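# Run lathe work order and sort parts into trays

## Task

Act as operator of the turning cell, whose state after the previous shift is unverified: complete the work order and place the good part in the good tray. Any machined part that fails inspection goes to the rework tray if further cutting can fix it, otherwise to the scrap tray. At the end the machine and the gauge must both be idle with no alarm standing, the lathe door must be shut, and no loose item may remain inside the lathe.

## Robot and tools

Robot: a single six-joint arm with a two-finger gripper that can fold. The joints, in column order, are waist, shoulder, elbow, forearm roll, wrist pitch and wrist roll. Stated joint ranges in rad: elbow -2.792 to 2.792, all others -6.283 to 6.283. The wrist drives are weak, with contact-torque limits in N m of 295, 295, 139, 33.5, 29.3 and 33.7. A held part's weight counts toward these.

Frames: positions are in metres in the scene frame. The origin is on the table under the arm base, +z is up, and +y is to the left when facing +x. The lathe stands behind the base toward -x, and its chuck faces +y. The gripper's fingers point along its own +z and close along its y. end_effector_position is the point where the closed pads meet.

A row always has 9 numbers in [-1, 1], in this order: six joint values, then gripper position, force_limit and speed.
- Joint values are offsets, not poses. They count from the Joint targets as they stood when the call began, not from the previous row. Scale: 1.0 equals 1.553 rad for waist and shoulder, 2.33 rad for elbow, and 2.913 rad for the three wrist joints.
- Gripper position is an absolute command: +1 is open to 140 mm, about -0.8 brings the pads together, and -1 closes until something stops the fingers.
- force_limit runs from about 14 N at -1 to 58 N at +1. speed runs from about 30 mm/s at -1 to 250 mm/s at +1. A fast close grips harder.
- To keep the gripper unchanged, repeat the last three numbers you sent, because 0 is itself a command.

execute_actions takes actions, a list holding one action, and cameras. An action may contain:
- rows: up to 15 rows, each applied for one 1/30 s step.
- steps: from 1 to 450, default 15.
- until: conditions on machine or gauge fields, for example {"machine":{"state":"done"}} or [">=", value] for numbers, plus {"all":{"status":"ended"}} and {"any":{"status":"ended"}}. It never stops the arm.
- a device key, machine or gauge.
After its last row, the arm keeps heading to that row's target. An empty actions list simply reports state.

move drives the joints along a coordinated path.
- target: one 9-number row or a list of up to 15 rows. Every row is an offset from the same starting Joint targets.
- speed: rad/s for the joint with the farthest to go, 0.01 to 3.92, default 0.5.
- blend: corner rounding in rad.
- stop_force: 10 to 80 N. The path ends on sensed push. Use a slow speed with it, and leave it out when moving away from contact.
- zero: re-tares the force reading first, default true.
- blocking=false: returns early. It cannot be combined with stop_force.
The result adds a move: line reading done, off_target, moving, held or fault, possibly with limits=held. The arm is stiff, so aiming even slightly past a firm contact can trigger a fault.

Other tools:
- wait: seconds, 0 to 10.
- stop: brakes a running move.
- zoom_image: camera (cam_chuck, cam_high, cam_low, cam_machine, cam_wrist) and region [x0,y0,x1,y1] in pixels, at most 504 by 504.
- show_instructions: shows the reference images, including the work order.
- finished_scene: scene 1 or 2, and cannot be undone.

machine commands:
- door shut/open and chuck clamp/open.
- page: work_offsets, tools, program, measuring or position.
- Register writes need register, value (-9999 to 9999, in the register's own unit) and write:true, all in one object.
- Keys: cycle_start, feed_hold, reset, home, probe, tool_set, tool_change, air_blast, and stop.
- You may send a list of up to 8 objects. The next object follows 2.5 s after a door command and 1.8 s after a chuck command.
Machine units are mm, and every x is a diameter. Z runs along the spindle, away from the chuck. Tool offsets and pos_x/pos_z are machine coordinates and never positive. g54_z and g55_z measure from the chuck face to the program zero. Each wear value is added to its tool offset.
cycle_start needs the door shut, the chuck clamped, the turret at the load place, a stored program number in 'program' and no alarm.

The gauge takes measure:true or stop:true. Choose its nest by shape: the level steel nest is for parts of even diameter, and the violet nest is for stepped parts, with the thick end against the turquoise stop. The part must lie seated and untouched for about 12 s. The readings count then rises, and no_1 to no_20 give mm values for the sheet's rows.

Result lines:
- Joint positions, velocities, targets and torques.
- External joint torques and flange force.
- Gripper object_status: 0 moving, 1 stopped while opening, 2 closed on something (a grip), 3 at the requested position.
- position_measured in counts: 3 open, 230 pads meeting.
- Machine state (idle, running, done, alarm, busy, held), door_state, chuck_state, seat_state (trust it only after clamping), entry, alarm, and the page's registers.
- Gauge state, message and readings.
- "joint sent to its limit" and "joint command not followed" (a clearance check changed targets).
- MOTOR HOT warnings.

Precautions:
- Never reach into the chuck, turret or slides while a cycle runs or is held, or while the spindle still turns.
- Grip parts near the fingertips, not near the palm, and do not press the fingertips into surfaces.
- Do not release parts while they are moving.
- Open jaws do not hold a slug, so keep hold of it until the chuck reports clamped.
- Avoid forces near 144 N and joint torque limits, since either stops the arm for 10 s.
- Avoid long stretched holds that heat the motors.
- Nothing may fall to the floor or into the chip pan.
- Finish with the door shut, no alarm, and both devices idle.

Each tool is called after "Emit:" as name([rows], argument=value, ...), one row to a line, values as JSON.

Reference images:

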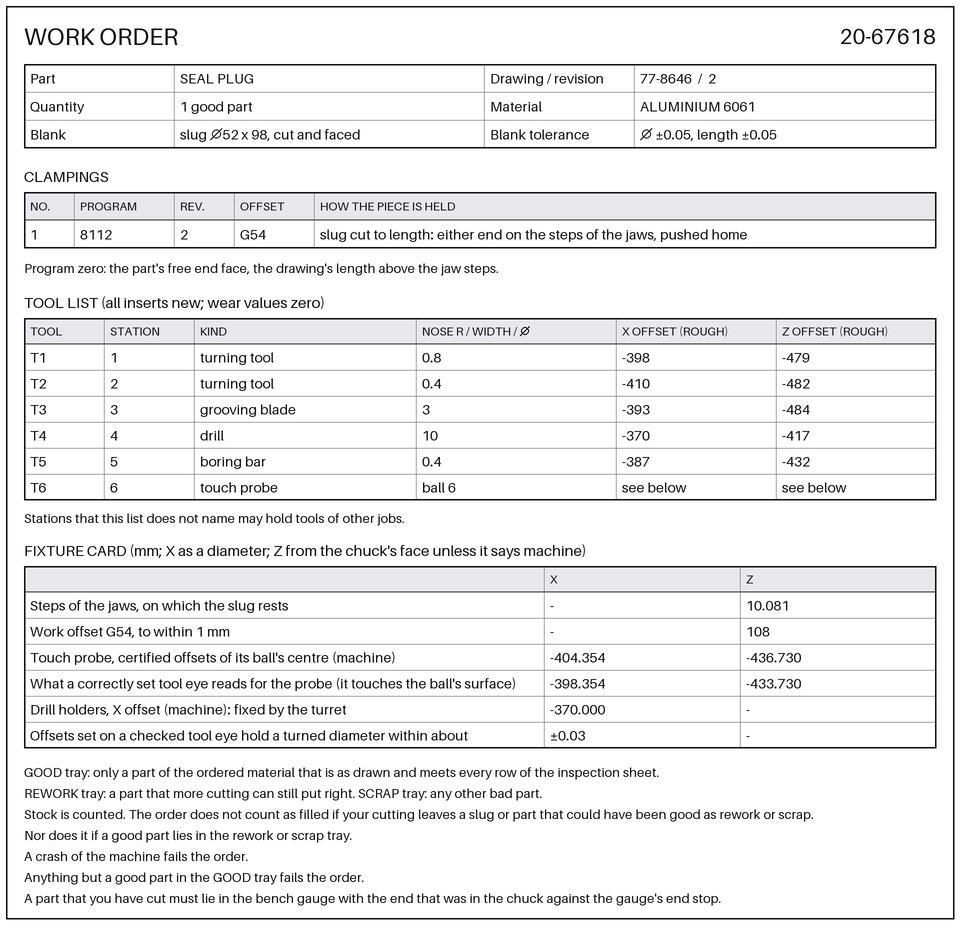

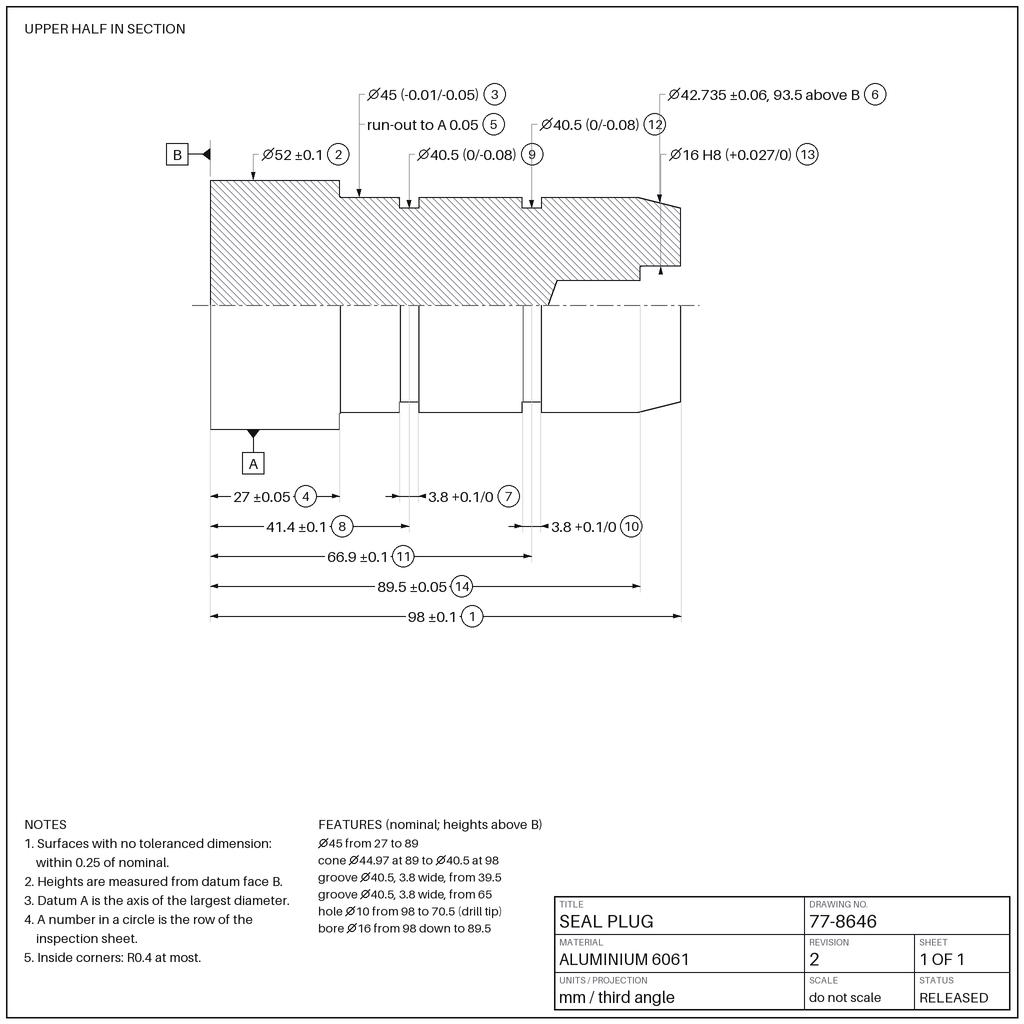

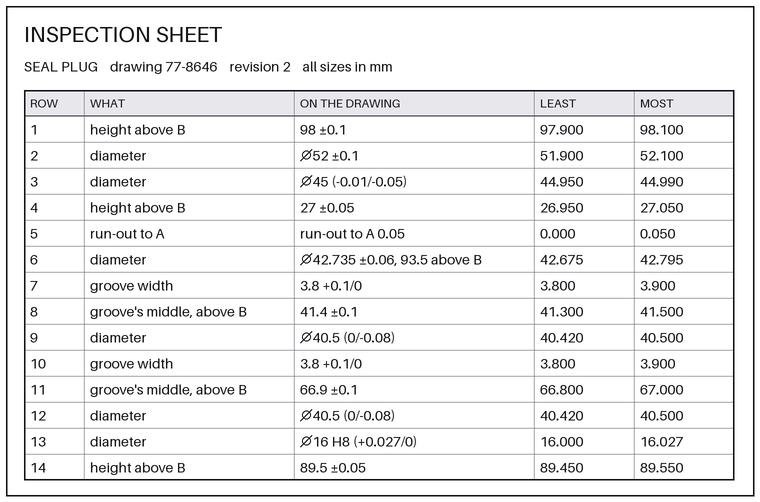

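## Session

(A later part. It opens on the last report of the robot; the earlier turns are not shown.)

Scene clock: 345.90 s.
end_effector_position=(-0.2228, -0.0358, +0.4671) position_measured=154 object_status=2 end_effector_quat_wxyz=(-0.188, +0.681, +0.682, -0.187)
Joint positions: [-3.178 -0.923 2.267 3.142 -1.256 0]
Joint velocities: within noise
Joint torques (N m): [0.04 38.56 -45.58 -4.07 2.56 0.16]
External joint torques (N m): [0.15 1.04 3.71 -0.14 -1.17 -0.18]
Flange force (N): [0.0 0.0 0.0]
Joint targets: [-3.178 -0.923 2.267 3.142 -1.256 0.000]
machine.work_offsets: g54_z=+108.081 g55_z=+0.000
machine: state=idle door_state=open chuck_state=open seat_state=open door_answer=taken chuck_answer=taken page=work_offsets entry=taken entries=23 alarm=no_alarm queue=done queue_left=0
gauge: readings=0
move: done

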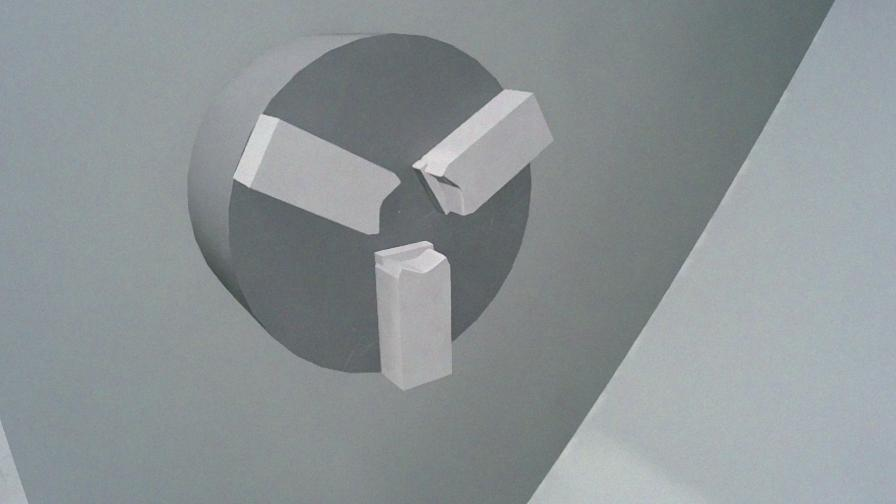

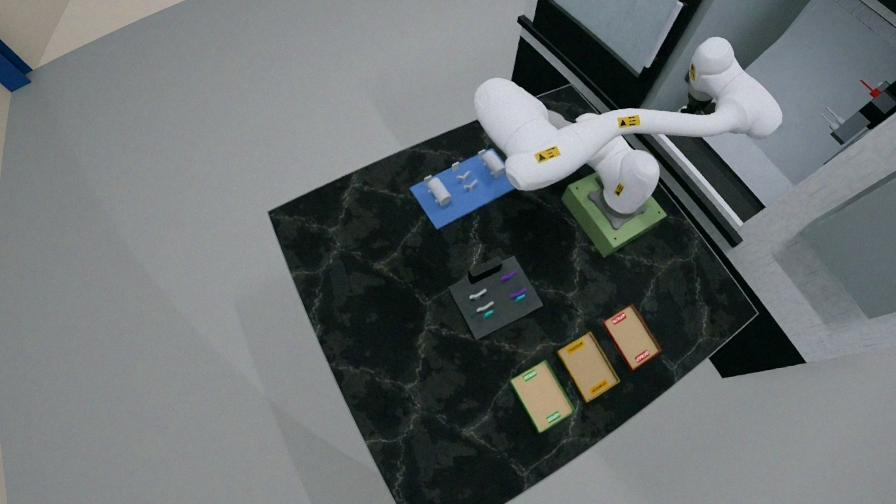

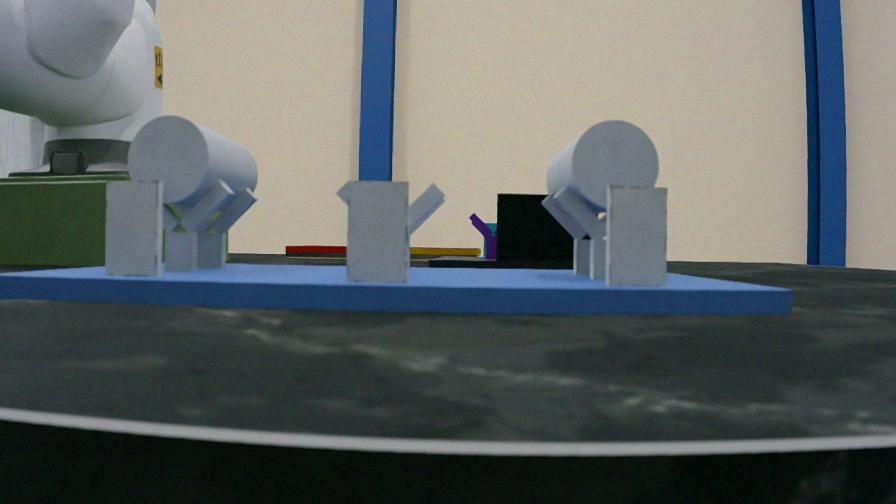

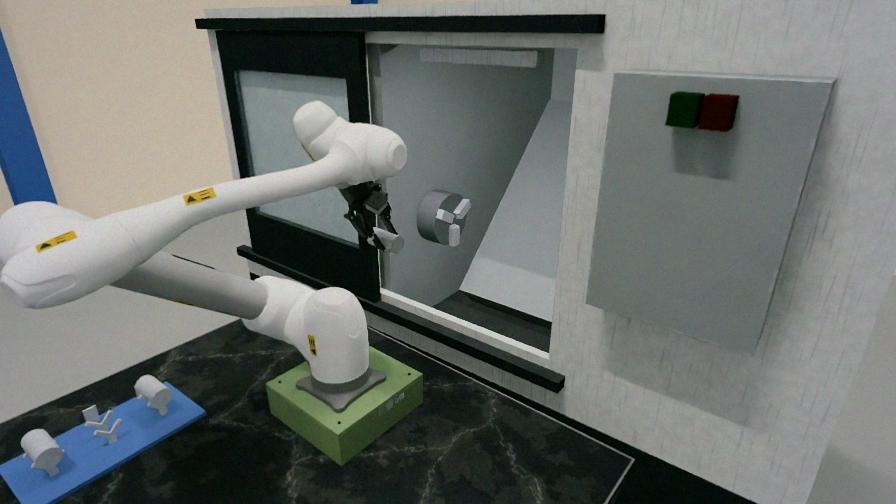

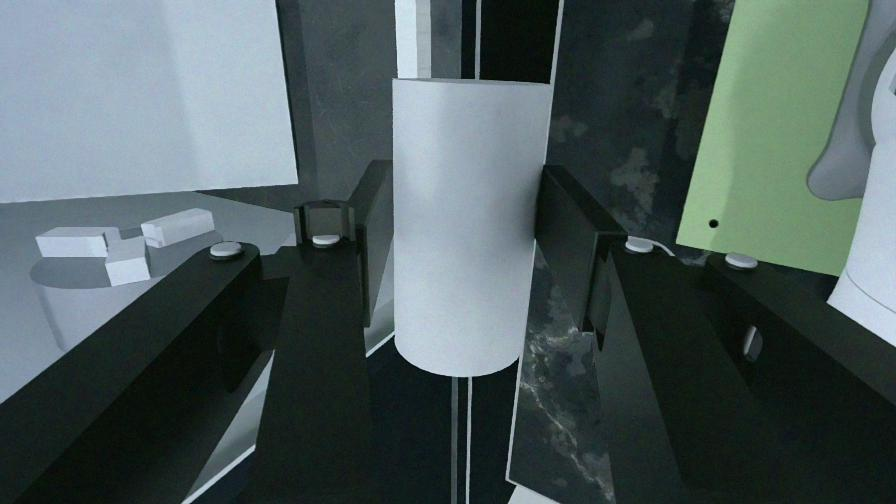

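Emit:
move(target=[0,-0.1462,0,0,-0.0779,0,-1,0.2,-1], speed=0.4, cameras=["cam_machine","cam_wrist"])

Emit:
execute_actions([
  {"machine":[{"door":"shut"},{"air_blast":true},{"door":"open"}],"steps":400,"until":{"machine":{"queue":["!=","running"],"door_state":"open"}}},
])

Emit:
zoom_image(camera="cam_chuck", region=[340, 130, 500, 290])

Scene clock: 352.30 s.
end_effector_position=(-0.1090, -0.0357, +0.4660) position_measured=154 object_status=2 end_effector_quat_wxyz=(-0.188, +0.681, +0.682, -0.187)
Joint positions: [-3.178 -1.15 2.267 3.142 -1.483 0]
Joint velocities: within noise
Joint torques (N m): [0.06 54.01 -42.73 -3.81 2.6 0.14]
External joint torques (N m): [0.26 0.25 3.99 -0.08 -1.21 -0.16]
Flange force (N): [0.0 0.0 0.0]
Joint targets: [-3.178 -1.150 2.267 3.142 -1.483 0.000]
machine.work_offsets: g54_z=+108.081 g55_z=+0.000
machine: state=idle door_state=open chuck_state=open seat_state=open door_answer=taken chuck_answer=taken page=work_offsets entry=taken entries=23 alarm=no_alarm queue=done queue_left=0
gauge: readings=0
move: done
Images, in order (width x height): cam_machine 896x504, cam_wrist 896x504.

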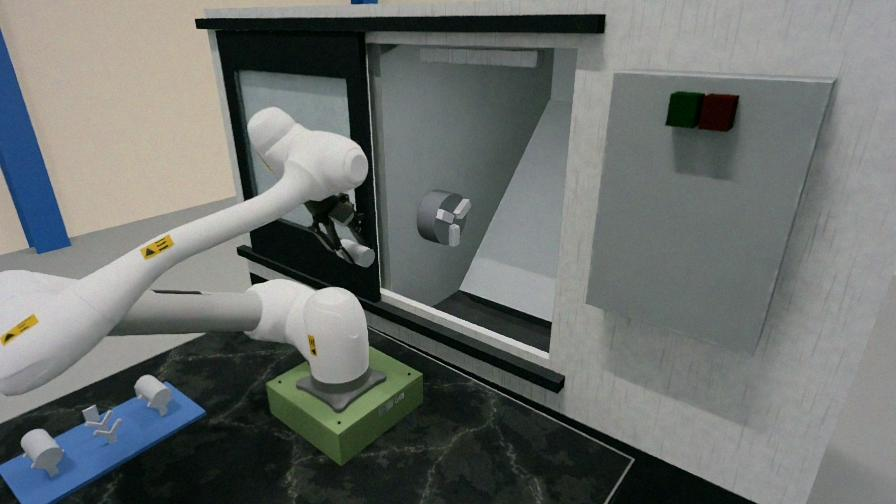

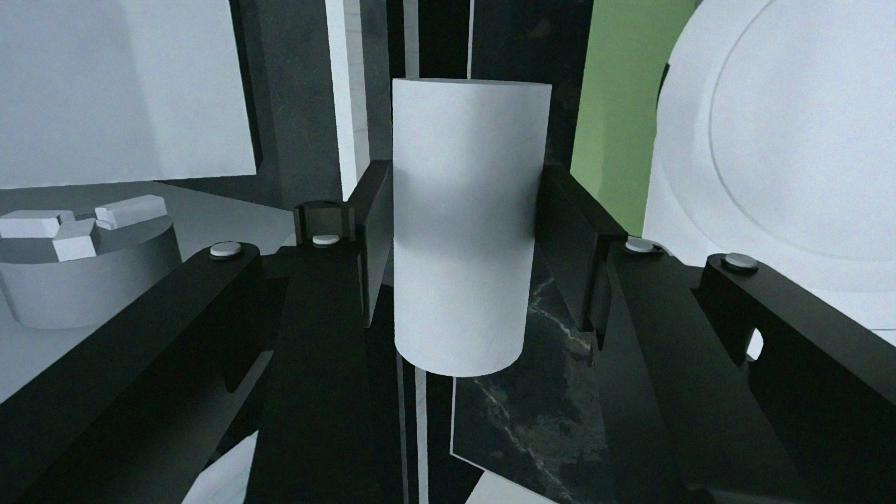

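Scene clock: 365.83 s.
end_effector_position=(-0.1090, -0.0357, +0.4660) position_measured=154 object_status=2 end_effector_quat_wxyz=(-0.188, +0.681, +0.682, -0.187)
Joint positions: [-3.178 -1.15 2.267 3.142 -1.483 0]
Joint velocities: within noise
Joint torques (N m): [-0.38 53.29 -42.91 -3.85 2.48 0.22]
External joint torques (N m): [0.58 0.99 4.05 -0.05 -1.09 -0.24]
Flange force (N): [0.0 0.0 0.0]
Joint targets: [-3.178 -1.150 2.267 3.142 -1.483 0.000]
Tool commands: gripper/position=-1.0 gripper/force_limit=+0.2 gripper/speed=-1.0
machine.work_offsets: g54_z=+108.081 g55_z=+0.000
machine: state=idle door_state=shut chuck_state=open seat_state=open door_answer=refused_cycle_runs chuck_answer=taken page=work_offsets entry=taken entries=24 alarm=no_alarm refusals=1 queue=dropped queue_left=0
gauge: readings=0

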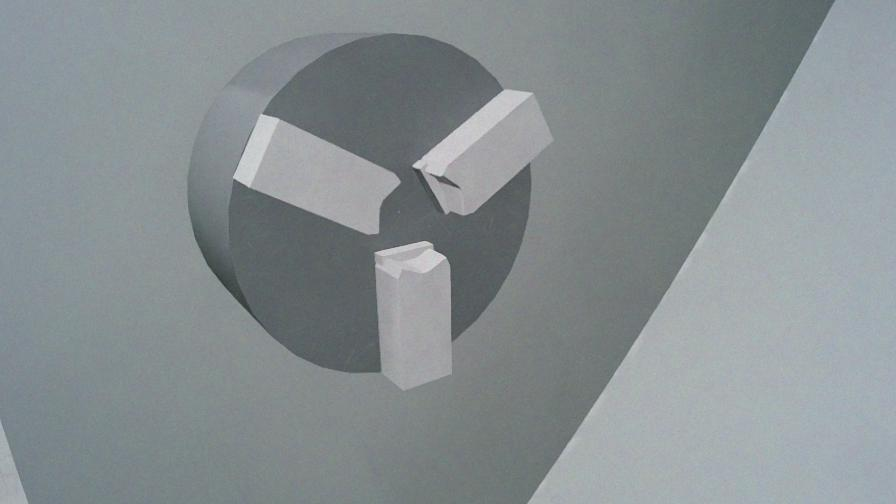

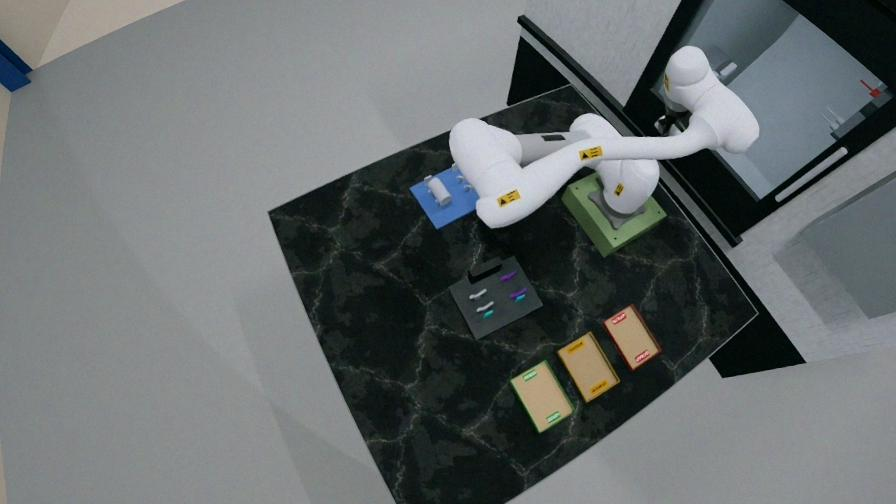

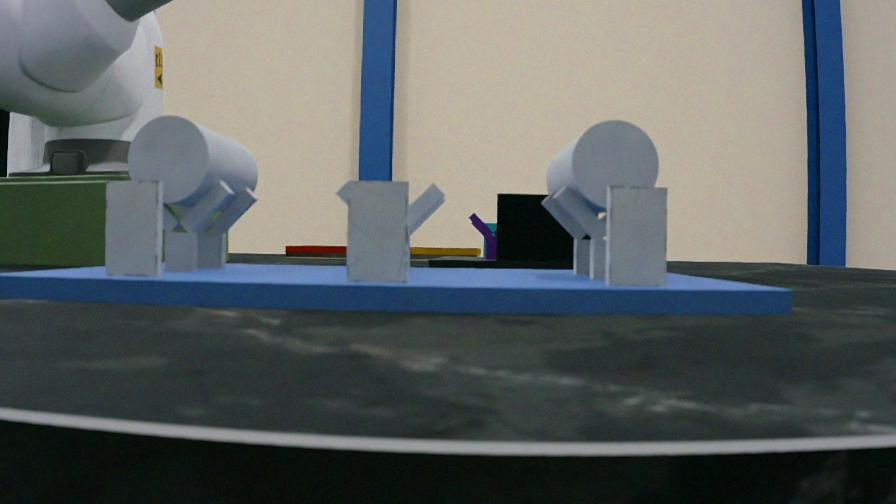

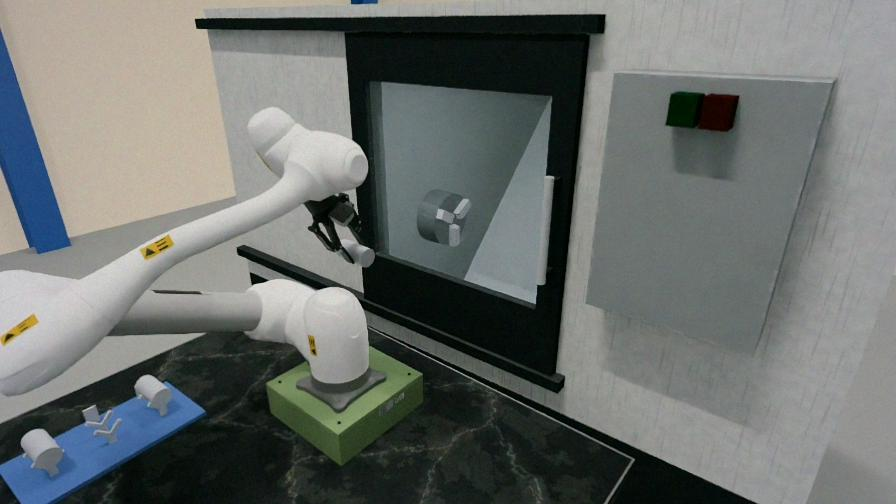

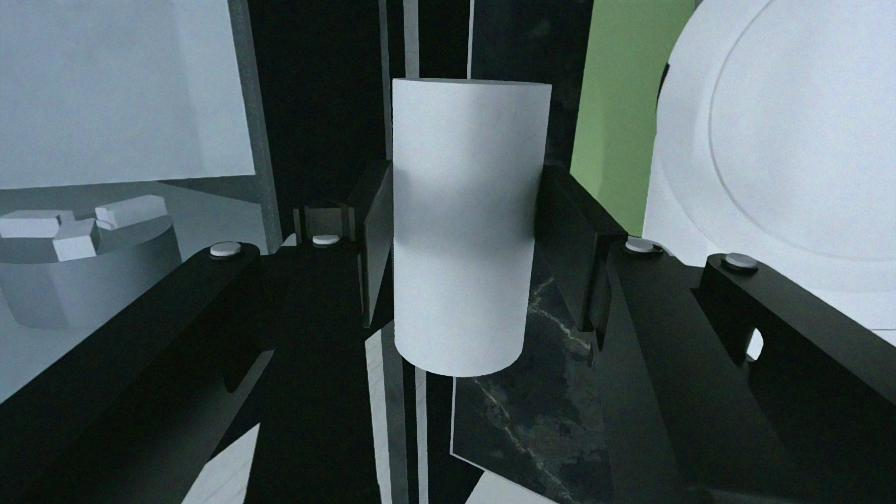

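Scaled by 3.150.

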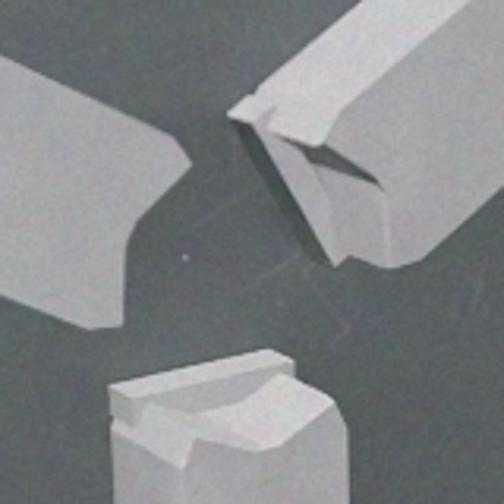

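Emit:
execute_actions([
  {"machine":{"door":"open"},"steps":150,"until":{"machine":{"door_state":"open"}}},
], cameras=[])

Emit:
move([
  [-0.0624,0.9242,0.1115,-0.0352,0.9357,0.0113,-1,0.2,-1],
  [0.0837,0.9832,0.0549,0.0477,0.9225,-0.0173,-1,0.2,-1],
  [0.1632,0.9912,0.0433,0.0934,0.9208,-0.0347,-1,0.2,-1],
], speed=[0.5,0.2,0.1], blend=0.03, cameras=["cam_chuck","cam_wrist"])

Emit:
zoom_image(camera="cam_chuck", region=[220, 60, 720, 400])

Scene clock: 379.70 s.
end_effector_position=(-0.1090, -0.0357, +0.4660) position_measured=154 object_status=2 end_effector_quat_wxyz=(-0.188, +0.681, +0.682, -0.187)
Joint positions: [-3.178 -1.15 2.267 3.142 -1.483 0]
Joint velocities: within noise
Joint torques (N m): [0.07 52.79 -42.5 -3.86 2.48 0.22]
External joint torques (N m): [0.24 1.91 3.46 -0.05 -1.08 -0.24]
Flange force (N): [0.0 0.0 0.0]
Joint targets: [-3.178 -1.150 2.267 3.142 -1.483 0.000]
Tool commands: gripper/position=-1.0 gripper/force_limit=+0.2 gripper/speed=-1.0
machine.work_offsets: g54_z=+108.081 g55_z=+0.000
machine: state=idle door_state=open chuck_state=open seat_state=open door_answer=taken chuck_answer=taken page=work_offsets entry=taken entries=24 alarm=no_alarm refusals=1 queue=running queue_left=0
gauge: readings=0
No camera images: "cameras" was empty.

Scene clock: 388.03 s.
end_effector_position=(-0.7549, -0.1464, +0.3054) position_measured=154 object_status=2 end_effector_quat_wxyz=(+0.499, -0.500, -0.502, +0.499)
Joint positions: [-2.925 0.389 2.368 3.414 1.199 -0.101]
Joint velocities: within noise
Joint torques (N m): [-0.46 -59.66 -19.68 -1.9 4.96 0.27]
External joint torques (N m): [0.41 3.45 2.67 0.1 -2.24 -0.31]
Flange force (N): [-1.0 2.7 0.0]
Joint targets: [-2.925 0.389 2.368 3.414 1.199 -0.101]
machine.work_offsets: g54_z=+108.081 g55_z=+0.000
machine: state=idle door_state=open chuck_state=open seat_state=open door_answer=taken chuck_answer=taken page=work_offsets entry=taken entries=24 alarm=no_alarm refusals=1 queue=done queue_left=0
gauge: readings=0
move: done
Images, in order (width x height): cam_chuck 896x504, cam_wrist 896x504.

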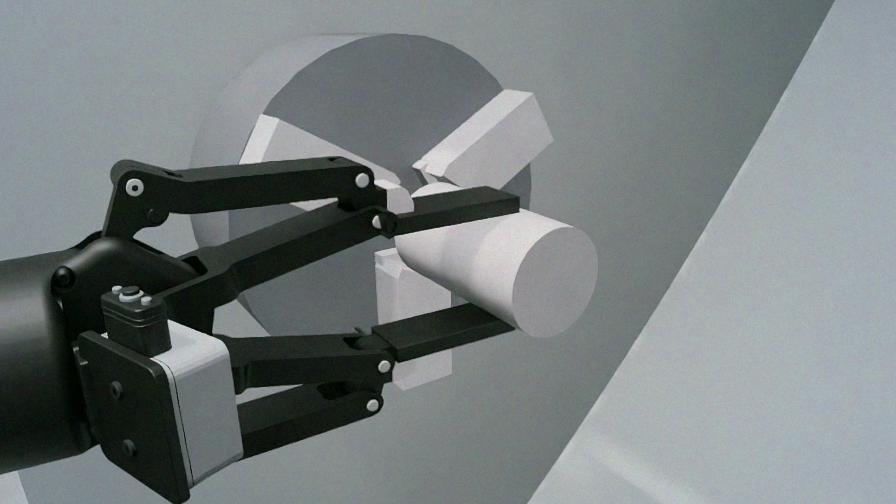

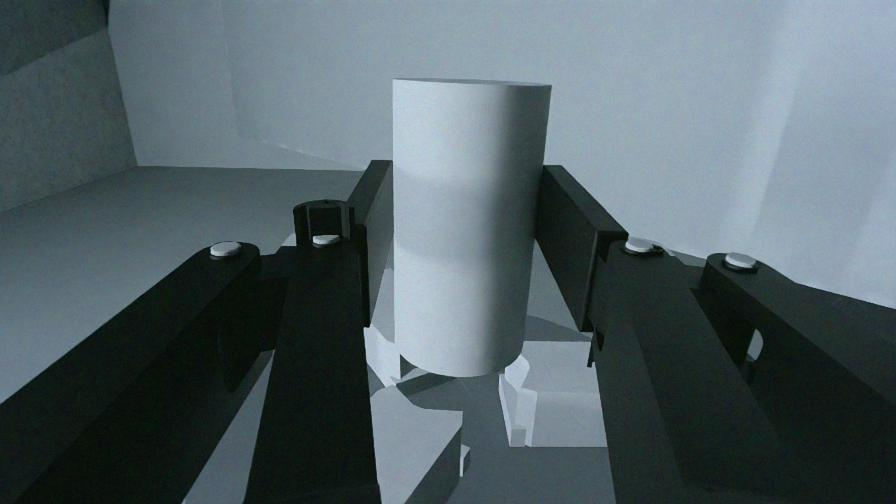

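Scaled by 1.008.

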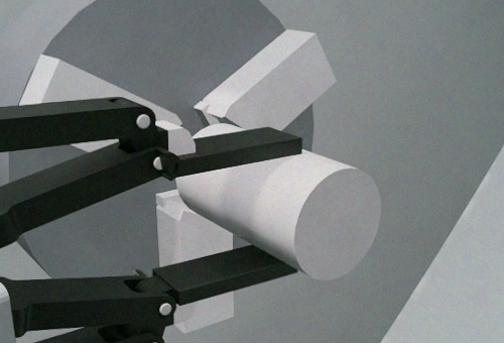

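Emit:
move([
  [0.0412,0.0060,-0.0084,0.0239,-0.0008,-0.0097,-1,0.2,-1],
  [0.0676,0.0105,-0.0148,0.0392,-0.0014,-0.0162,-1,0.2,-1],
], speed=0.025, stop_force=20, cameras=["cam_chuck","cam_wrist"])

Scene clock: 395.03 s.
end_effector_position=(-0.7549, -0.1788, +0.3054) position_measured=154 object_status=2 end_effector_quat_wxyz=(+0.499, -0.500, -0.502, +0.499)
Joint positions: [-2.855 0.4 2.347 3.491 1.197 -0.132]
Joint velocities: within noise
Joint torques (N m): [20.94 -57.03 -23.67 -10.96 2.15 0.85]
External joint torques (N m): [-20.85 -0.48 6.54 9.08 0.57 -0.89]
Flange force (N): [26.8 -1.9 -3.1]
Joint targets: [-2.855 0.400 2.347 3.491 1.197 -0.132]
machine.work_offsets: g54_z=+108.081 g55_z=+0.000
machine: state=idle door_state=open chuck_state=open seat_state=open door_answer=taken chuck_answer=taken page=work_offsets entry=taken entries=24 alarm=no_alarm refusals=1 queue=done queue_left=0
gauge: readings=0
move: contact; path passed 1 of 2 targets; the forearm roll is farthest, 0.038 rad from its target
Images, in order (width x height): cam_chuck 896x504, cam_wrist 896x504.

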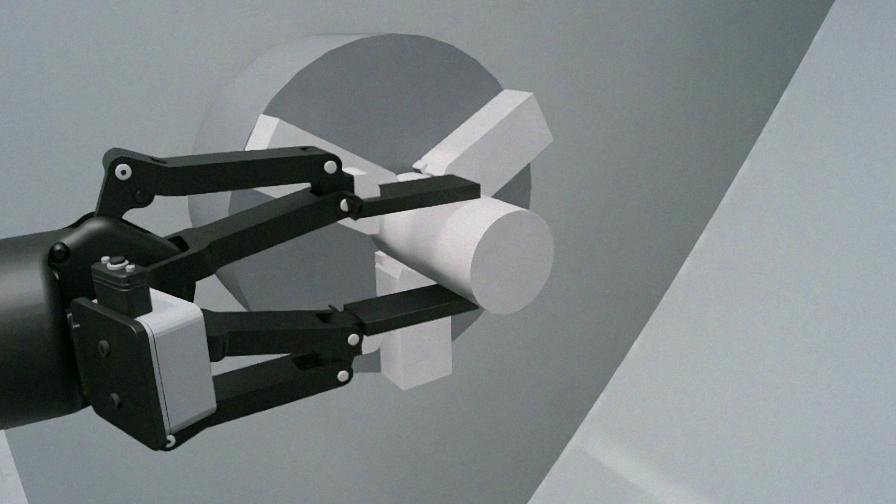

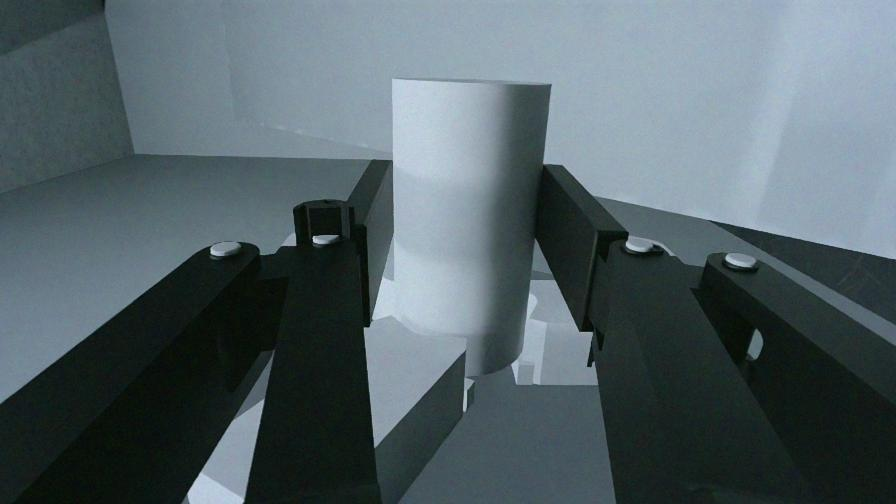

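Emit:
execute_actions([
  {"machine":{"chuck":"clamp"},"steps":90,"until":{"machine":{"chuck_state":"clamped"}}},
], cameras=["cam_chuck"])

Emit:
wait(seconds=0.5, cameras=[])

Scene clock: 397.33 s.
end_effector_position=(-0.7548, -0.1788, +0.3053) position_measured=154 object_status=2 end_effector_quat_wxyz=(+0.499, -0.500, -0.502, +0.498)
Joint positions: [-2.855 0.4 2.347 3.49 1.197 -0.132]
Joint velocities: within noise
Joint torques (N m): [14.47 -51.69 -31.91 -9.86 0.24 0.86]
External joint torques (N m): [-14.56 -5.83 14.83 7.99 2.49 -0.91]
Flange force (N): [24.2 -6.7 -27.1]
Joint targets: [-2.855 0.400 2.347 3.491 1.197 -0.132]
Tool commands: gripper/position=-1.0 gripper/force_limit=+0.2 gripper/speed=-1.0
machine.work_offsets: g54_z=+108.081 g55_z=+0.000
machine: state=idle door_state=open chuck_state=clamped seat_state=home door_answer=taken chuck_answer=taken page=work_offsets entry=taken entries=24 alarm=no_alarm refusals=1 queue=running queue_left=0
gauge: readings=0
Images, in order (width x height): cam_chuck 896x504.

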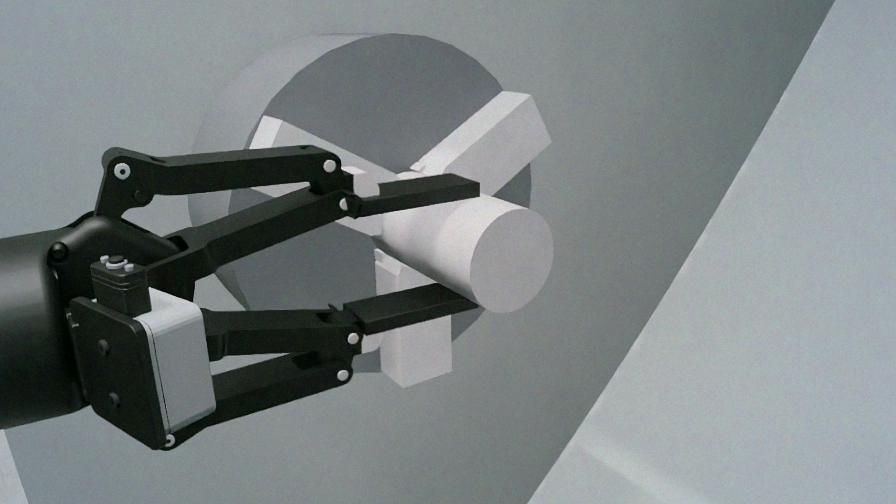

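Scene clock: 397.83 s.
end_effector_position=(-0.7549, -0.1788, +0.3054) position_measured=154 object_status=2 end_effector_quat_wxyz=(+0.499, -0.500, -0.502, +0.499)
Joint positions: [-2.855 0.4 2.347 3.49 1.197 -0.132]
Joint velocities: within noise
Joint torques (N m): [13.98 -51.57 -35.41 -10.1 0.33 0.94]
External joint torques (N m): [-14.06 -6.06 18.39 8.24 2.39 -0.99]
Flange force (N): [25.1 -6.7 -33.7]
Joint targets: [-2.855 0.400 2.347 3.491 1.197 -0.132]
Tool commands: gripper/position=-1.0 gripper/force_limit=+0.2 gripper/speed=-1.0
machine.work_offsets: g54_z=+108.081 g55_z=+0.000
machine: state=idle door_state=open chuck_state=clamped seat_state=home door_answer=taken chuck_answer=taken page=work_offsets entry=taken entries=24 alarm=no_alarm refusals=1 queue=running queue_left=0
gauge: readings=0
wait: 0.50 s
No camera images: "cameras" was empty.

Emit:
move([
  [0,0,0,0,0,0,1,0.2,-1],
  [-0.2707,-0.0739,0.0772,-0.1550,0.0157,0.0566,1,0.2,-1],
  [-0.2086,-0.9981,-0.0343,-0.1198,-0.9200,0.0453,1,0.2,-1],
], speed=[0.2,0.3,0.6], blend=[0,0.05,0], cameras=["cam_chuck","cam_machine"])

Scene clock: 411.90 s.
end_effector_position=(-0.1090, -0.0354, +0.4665) position_measured=3 object_status=3 end_effector_quat_wxyz=(-0.189, +0.681, +0.682, -0.187)
Joint positions: [-3.179 -1.151 2.267 3.142 -1.483 0]
Joint velocities: within noise
Joint torques (N m): [0.5 53.63 -38.68 -3.85 1.55 0.22]
External joint torques (N m): [-0.31 1.17 -0.06 -0.04 -0.18 -0.24]
Flange force (N): [0.0 0.0 0.0]
Joint targets: [-3.179 -1.151 2.267 3.142 -1.483 0.000]
machine.work_offsets: g54_z=+108.081 g55_z=+0.000
machine: state=idle door_state=open chuck_state=clamped seat_state=home door_answer=taken chuck_answer=taken page=work_offsets entry=taken entries=24 alarm=no_alarm refusals=1 queue=done queue_left=0
gauge: readings=0
move: done
Images, in order (width x height): cam_chuck 896x504, cam_machine 896x504.

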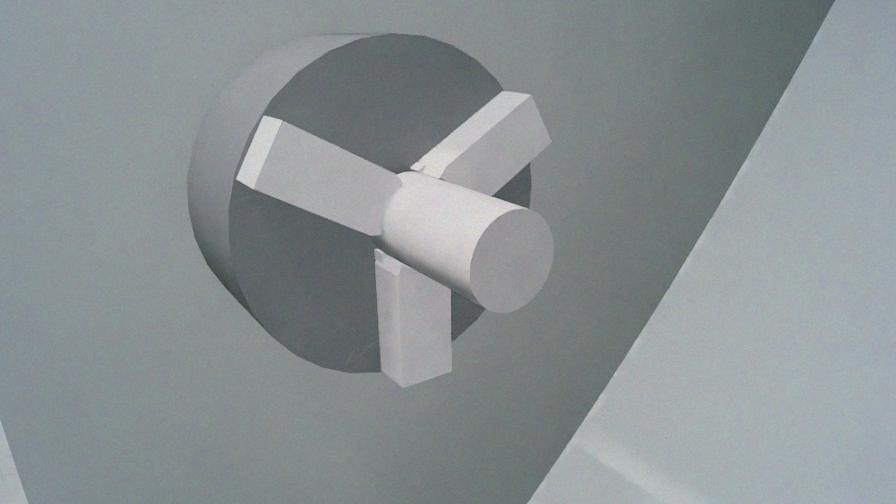

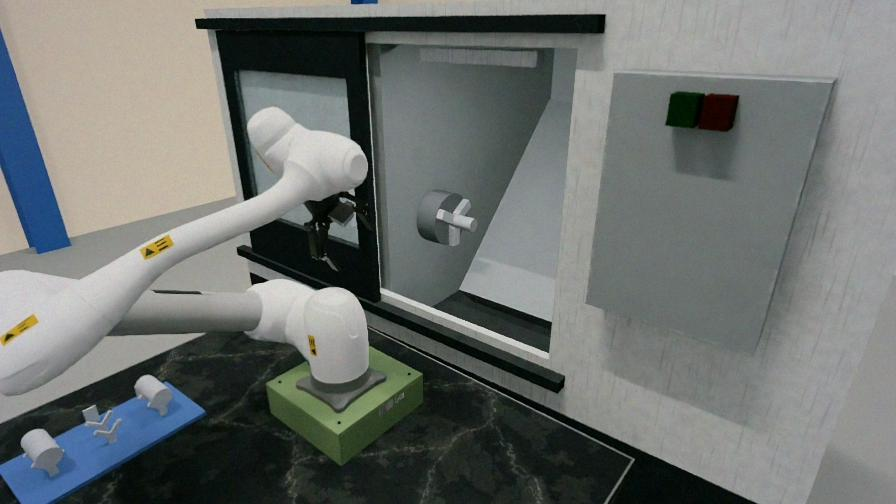

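Emit:
execute_actions([
  {"machine":[{"door":"shut"},{"page":"measuring"},{"register":"tool_call","value":6,"write":true},{"tool_change":true},{"register":"probe_z","value":125,"write":true},{"register":"probe_move_z","value":-25,"write":true},{"probe":true}],"steps":450,"until":{"machine":{"queue":["!=","running"],"state":["!=","busy"]}}},
], cameras=[])

Emit:
execute_actions([
  {"steps":450,"until":{"machine":{"queue":["!=","running"],"state":["!=","busy"]}}},
], cameras=["cam_chuck"])

Scene clock: 430.37 s.
end_effector_position=(-0.1089, -0.0354, +0.4665) position_measured=3 object_status=3 end_effector_quat_wxyz=(-0.189, +0.681, +0.682, -0.187)
Joint positions: [-3.179 -1.151 2.267 3.142 -1.483 0]
Joint velocities: within noise
Joint torques (N m): [-0.32 53.53 -38.63 -3.91 1.48 0.25]
External joint torques (N m): [0.62 1.11 -0.2 0.02 -0.11 -0.28]
Flange force (N): [0.0 0.0 0.0]
Joint targets: [-3.179 -1.151 2.267 3.142 -1.483 0.000]
Tool commands: gripper/position=+1.0 gripper/force_limit=+0.2 gripper/speed=-1.0
machine.measuring: probe_x=+0.000 probe_z=+125.000 probe_move_x=+0.000 probe_move_z=-25.000 probe_radius=+2.992 eye_x=+59.834 eye_z=+152.326 probe_touched=+0 probe_found_x=+0.000 probe_found_z=+0.000 set_x=-387.021 set_z=-431.612
machine: state=busy door_state=shut chuck_state=clamped seat_state=home door_answer=taken chuck_answer=taken page=measuring entry=taken entries=29 alarm=no_alarm refusals=1 queue=running queue_left=0
gauge: readings=0
No camera images: "cameras" was empty.

Scene clock: 431.20 s.
end_effector_position=(-0.1089, -0.0354, +0.4665) position_measured=3 object_status=3 end_effector_quat_wxyz=(-0.189, +0.681, +0.682, -0.187)
Joint positions: [-3.179 -1.151 2.267 3.142 -1.483 0]
Joint velocities: within noise
Joint torques (N m): [0.14 54.14 -38.99 -3.81 1.46 0.12]
External joint torques (N m): [0.03 0.59 0 -0.11 -0.09 -0.14]
Flange force (N): [0.0 0.0 0.0]
Joint targets: [-3.179 -1.151 2.267 3.142 -1.483 0.000]
Tool commands: gripper/position=+1.0 gripper/force_limit=+0.2 gripper/speed=-1.0
machine.measuring: probe_x=+0.000 probe_z=+125.000 probe_move_x=+0.000 probe_move_z=-25.000 probe_radius=+2.992 eye_x=+59.834 eye_z=+152.326 probe_touched=+1 probe_found_x=+0.000 probe_found_z=+107.691 set_x=-387.021 set_z=-431.612
machine: state=idle door_state=shut chuck_state=clamped seat_state=home door_answer=taken chuck_answer=taken page=measuring entry=taken entries=29 alarm=no_alarm refusals=1 queue=done queue_left=0
gauge: readings=0
Images, in order (width x height): cam_chuck 896x504.

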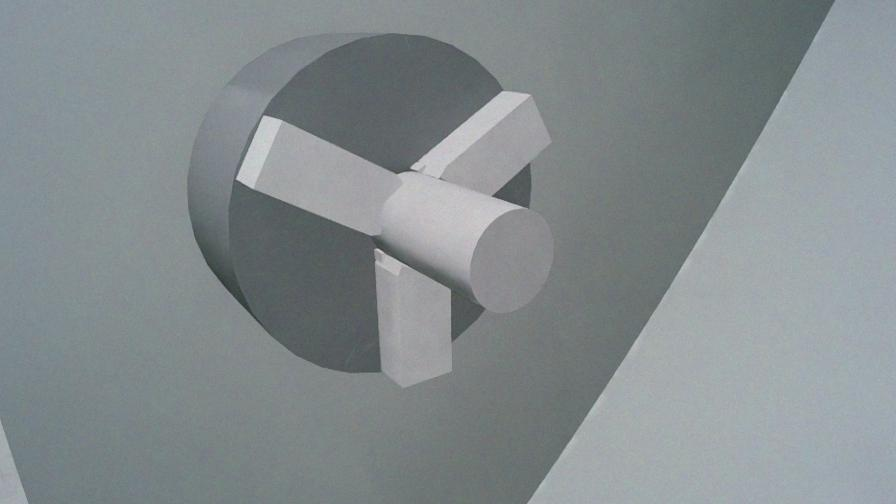

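Emit:
execute_actions([
  {"machine":{"door":"open"},"steps":150,"until":{"machine":{"door_state":"open"}}},
], cameras=[])

Emit:
move([
  [-0.0621,0.9248,0.1115,-0.0352,0.9357,0.0113,1,0.2,-1],
  [0.2086,0.9987,0.0343,0.1198,0.9200,-0.0453,1,0.2,-1],
  [0.2086,0.9987,0.0343,0.1198,0.9200,-0.0453,-1,0.2,-1],
], speed=[0.6,0.25,0.25], blend=[0.05,0,0], cameras=["cam_chuck","cam_wrist"])

Scene clock: 439.10 s.
end_effector_position=(-0.1089, -0.0354, +0.4665) position_measured=3 object_status=3 end_effector_quat_wxyz=(-0.189, +0.681, +0.682, -0.187)
Joint positions: [-3.179 -1.151 2.267 3.142 -1.483 0]
Joint velocities: within noise
Joint torques (N m): [-0.18 53.62 -38.29 -3.91 1.55 0.3]
External joint torques (N m): [0.45 1.34 -0.63 0.01 -0.17 -0.32]
Flange force (N): [0.0 0.0 0.0]
Joint targets: [-3.179 -1.151 2.267 3.142 -1.483 0.000]
Tool commands: gripper/position=+1.0 gripper/force_limit=+0.2 gripper/speed=-1.0
machine.measuring: probe_x=+0.000 probe_z=+125.000 probe_move_x=+0.000 probe_move_z=-25.000 probe_radius=+2.992 eye_x=+59.834 eye_z=+152.326 probe_touched=+1 probe_found_x=+0.000 probe_found_z=+107.691 set_x=-387.021 set_z=-431.612
machine: state=idle door_state=open chuck_state=clamped seat_state=home door_answer=taken chuck_answer=taken page=measuring entry=taken entries=29 alarm=no_alarm refusals=1 queue=running queue_left=0
gauge: readings=0
No camera images: "cameras" was empty.

Scene clock: 449.43 s.
end_effector_position=(-0.7549, -0.1788, +0.3046) position_measured=154 object_status=0 end_effector_quat_wxyz=(+0.499, -0.500, -0.502, +0.498)
Joint positions: [-2.855 0.401 2.347 3.491 1.197 -0.132]
Joint velocities: within noise
Joint torques (N m): [-5.37 -48.25 -20.93 -0.8 -0.3 0.27]
External joint torques (N m): [5.48 -9.36 3.85 -1.08 3.02 -0.32]
Flange force (N): [-3.1 -12.0 -20.1]
Joint targets: [-2.855 0.401 2.347 3.491 1.197 -0.132]
machine.measuring: probe_x=+0.000 probe_z=+125.000 probe_move_x=+0.000 probe_move_z=-25.000 probe_radius=+2.992 eye_x=+59.834 eye_z=+152.326 probe_touched=+1 probe_found_x=+0.000 probe_found_z=+107.691 set_x=-387.021 set_z=-431.612
machine: state=idle door_state=open chuck_state=clamped seat_state=home door_answer=taken chuck_answer=taken page=measuring entry=taken entries=29 alarm=no_alarm refusals=1 queue=done queue_left=0
gauge: readings=0
move: done
Images, in order (width x height): cam_chuck 896x504, cam_wrist 896x504.

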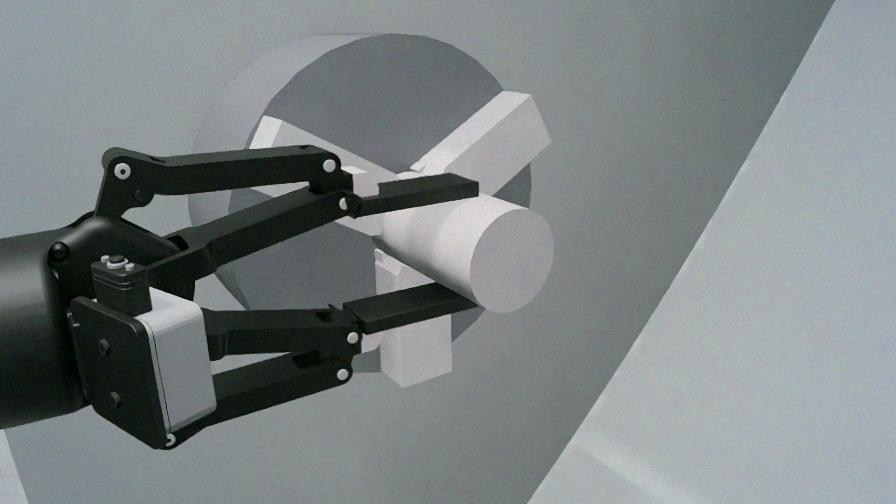

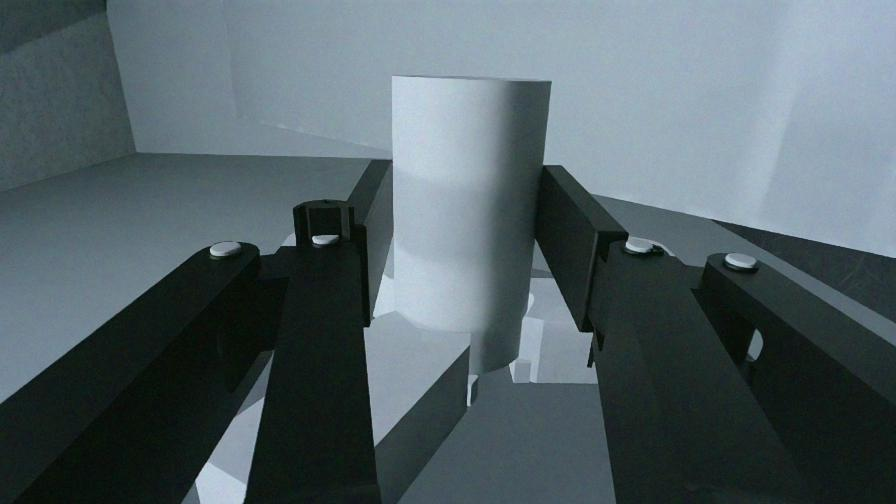

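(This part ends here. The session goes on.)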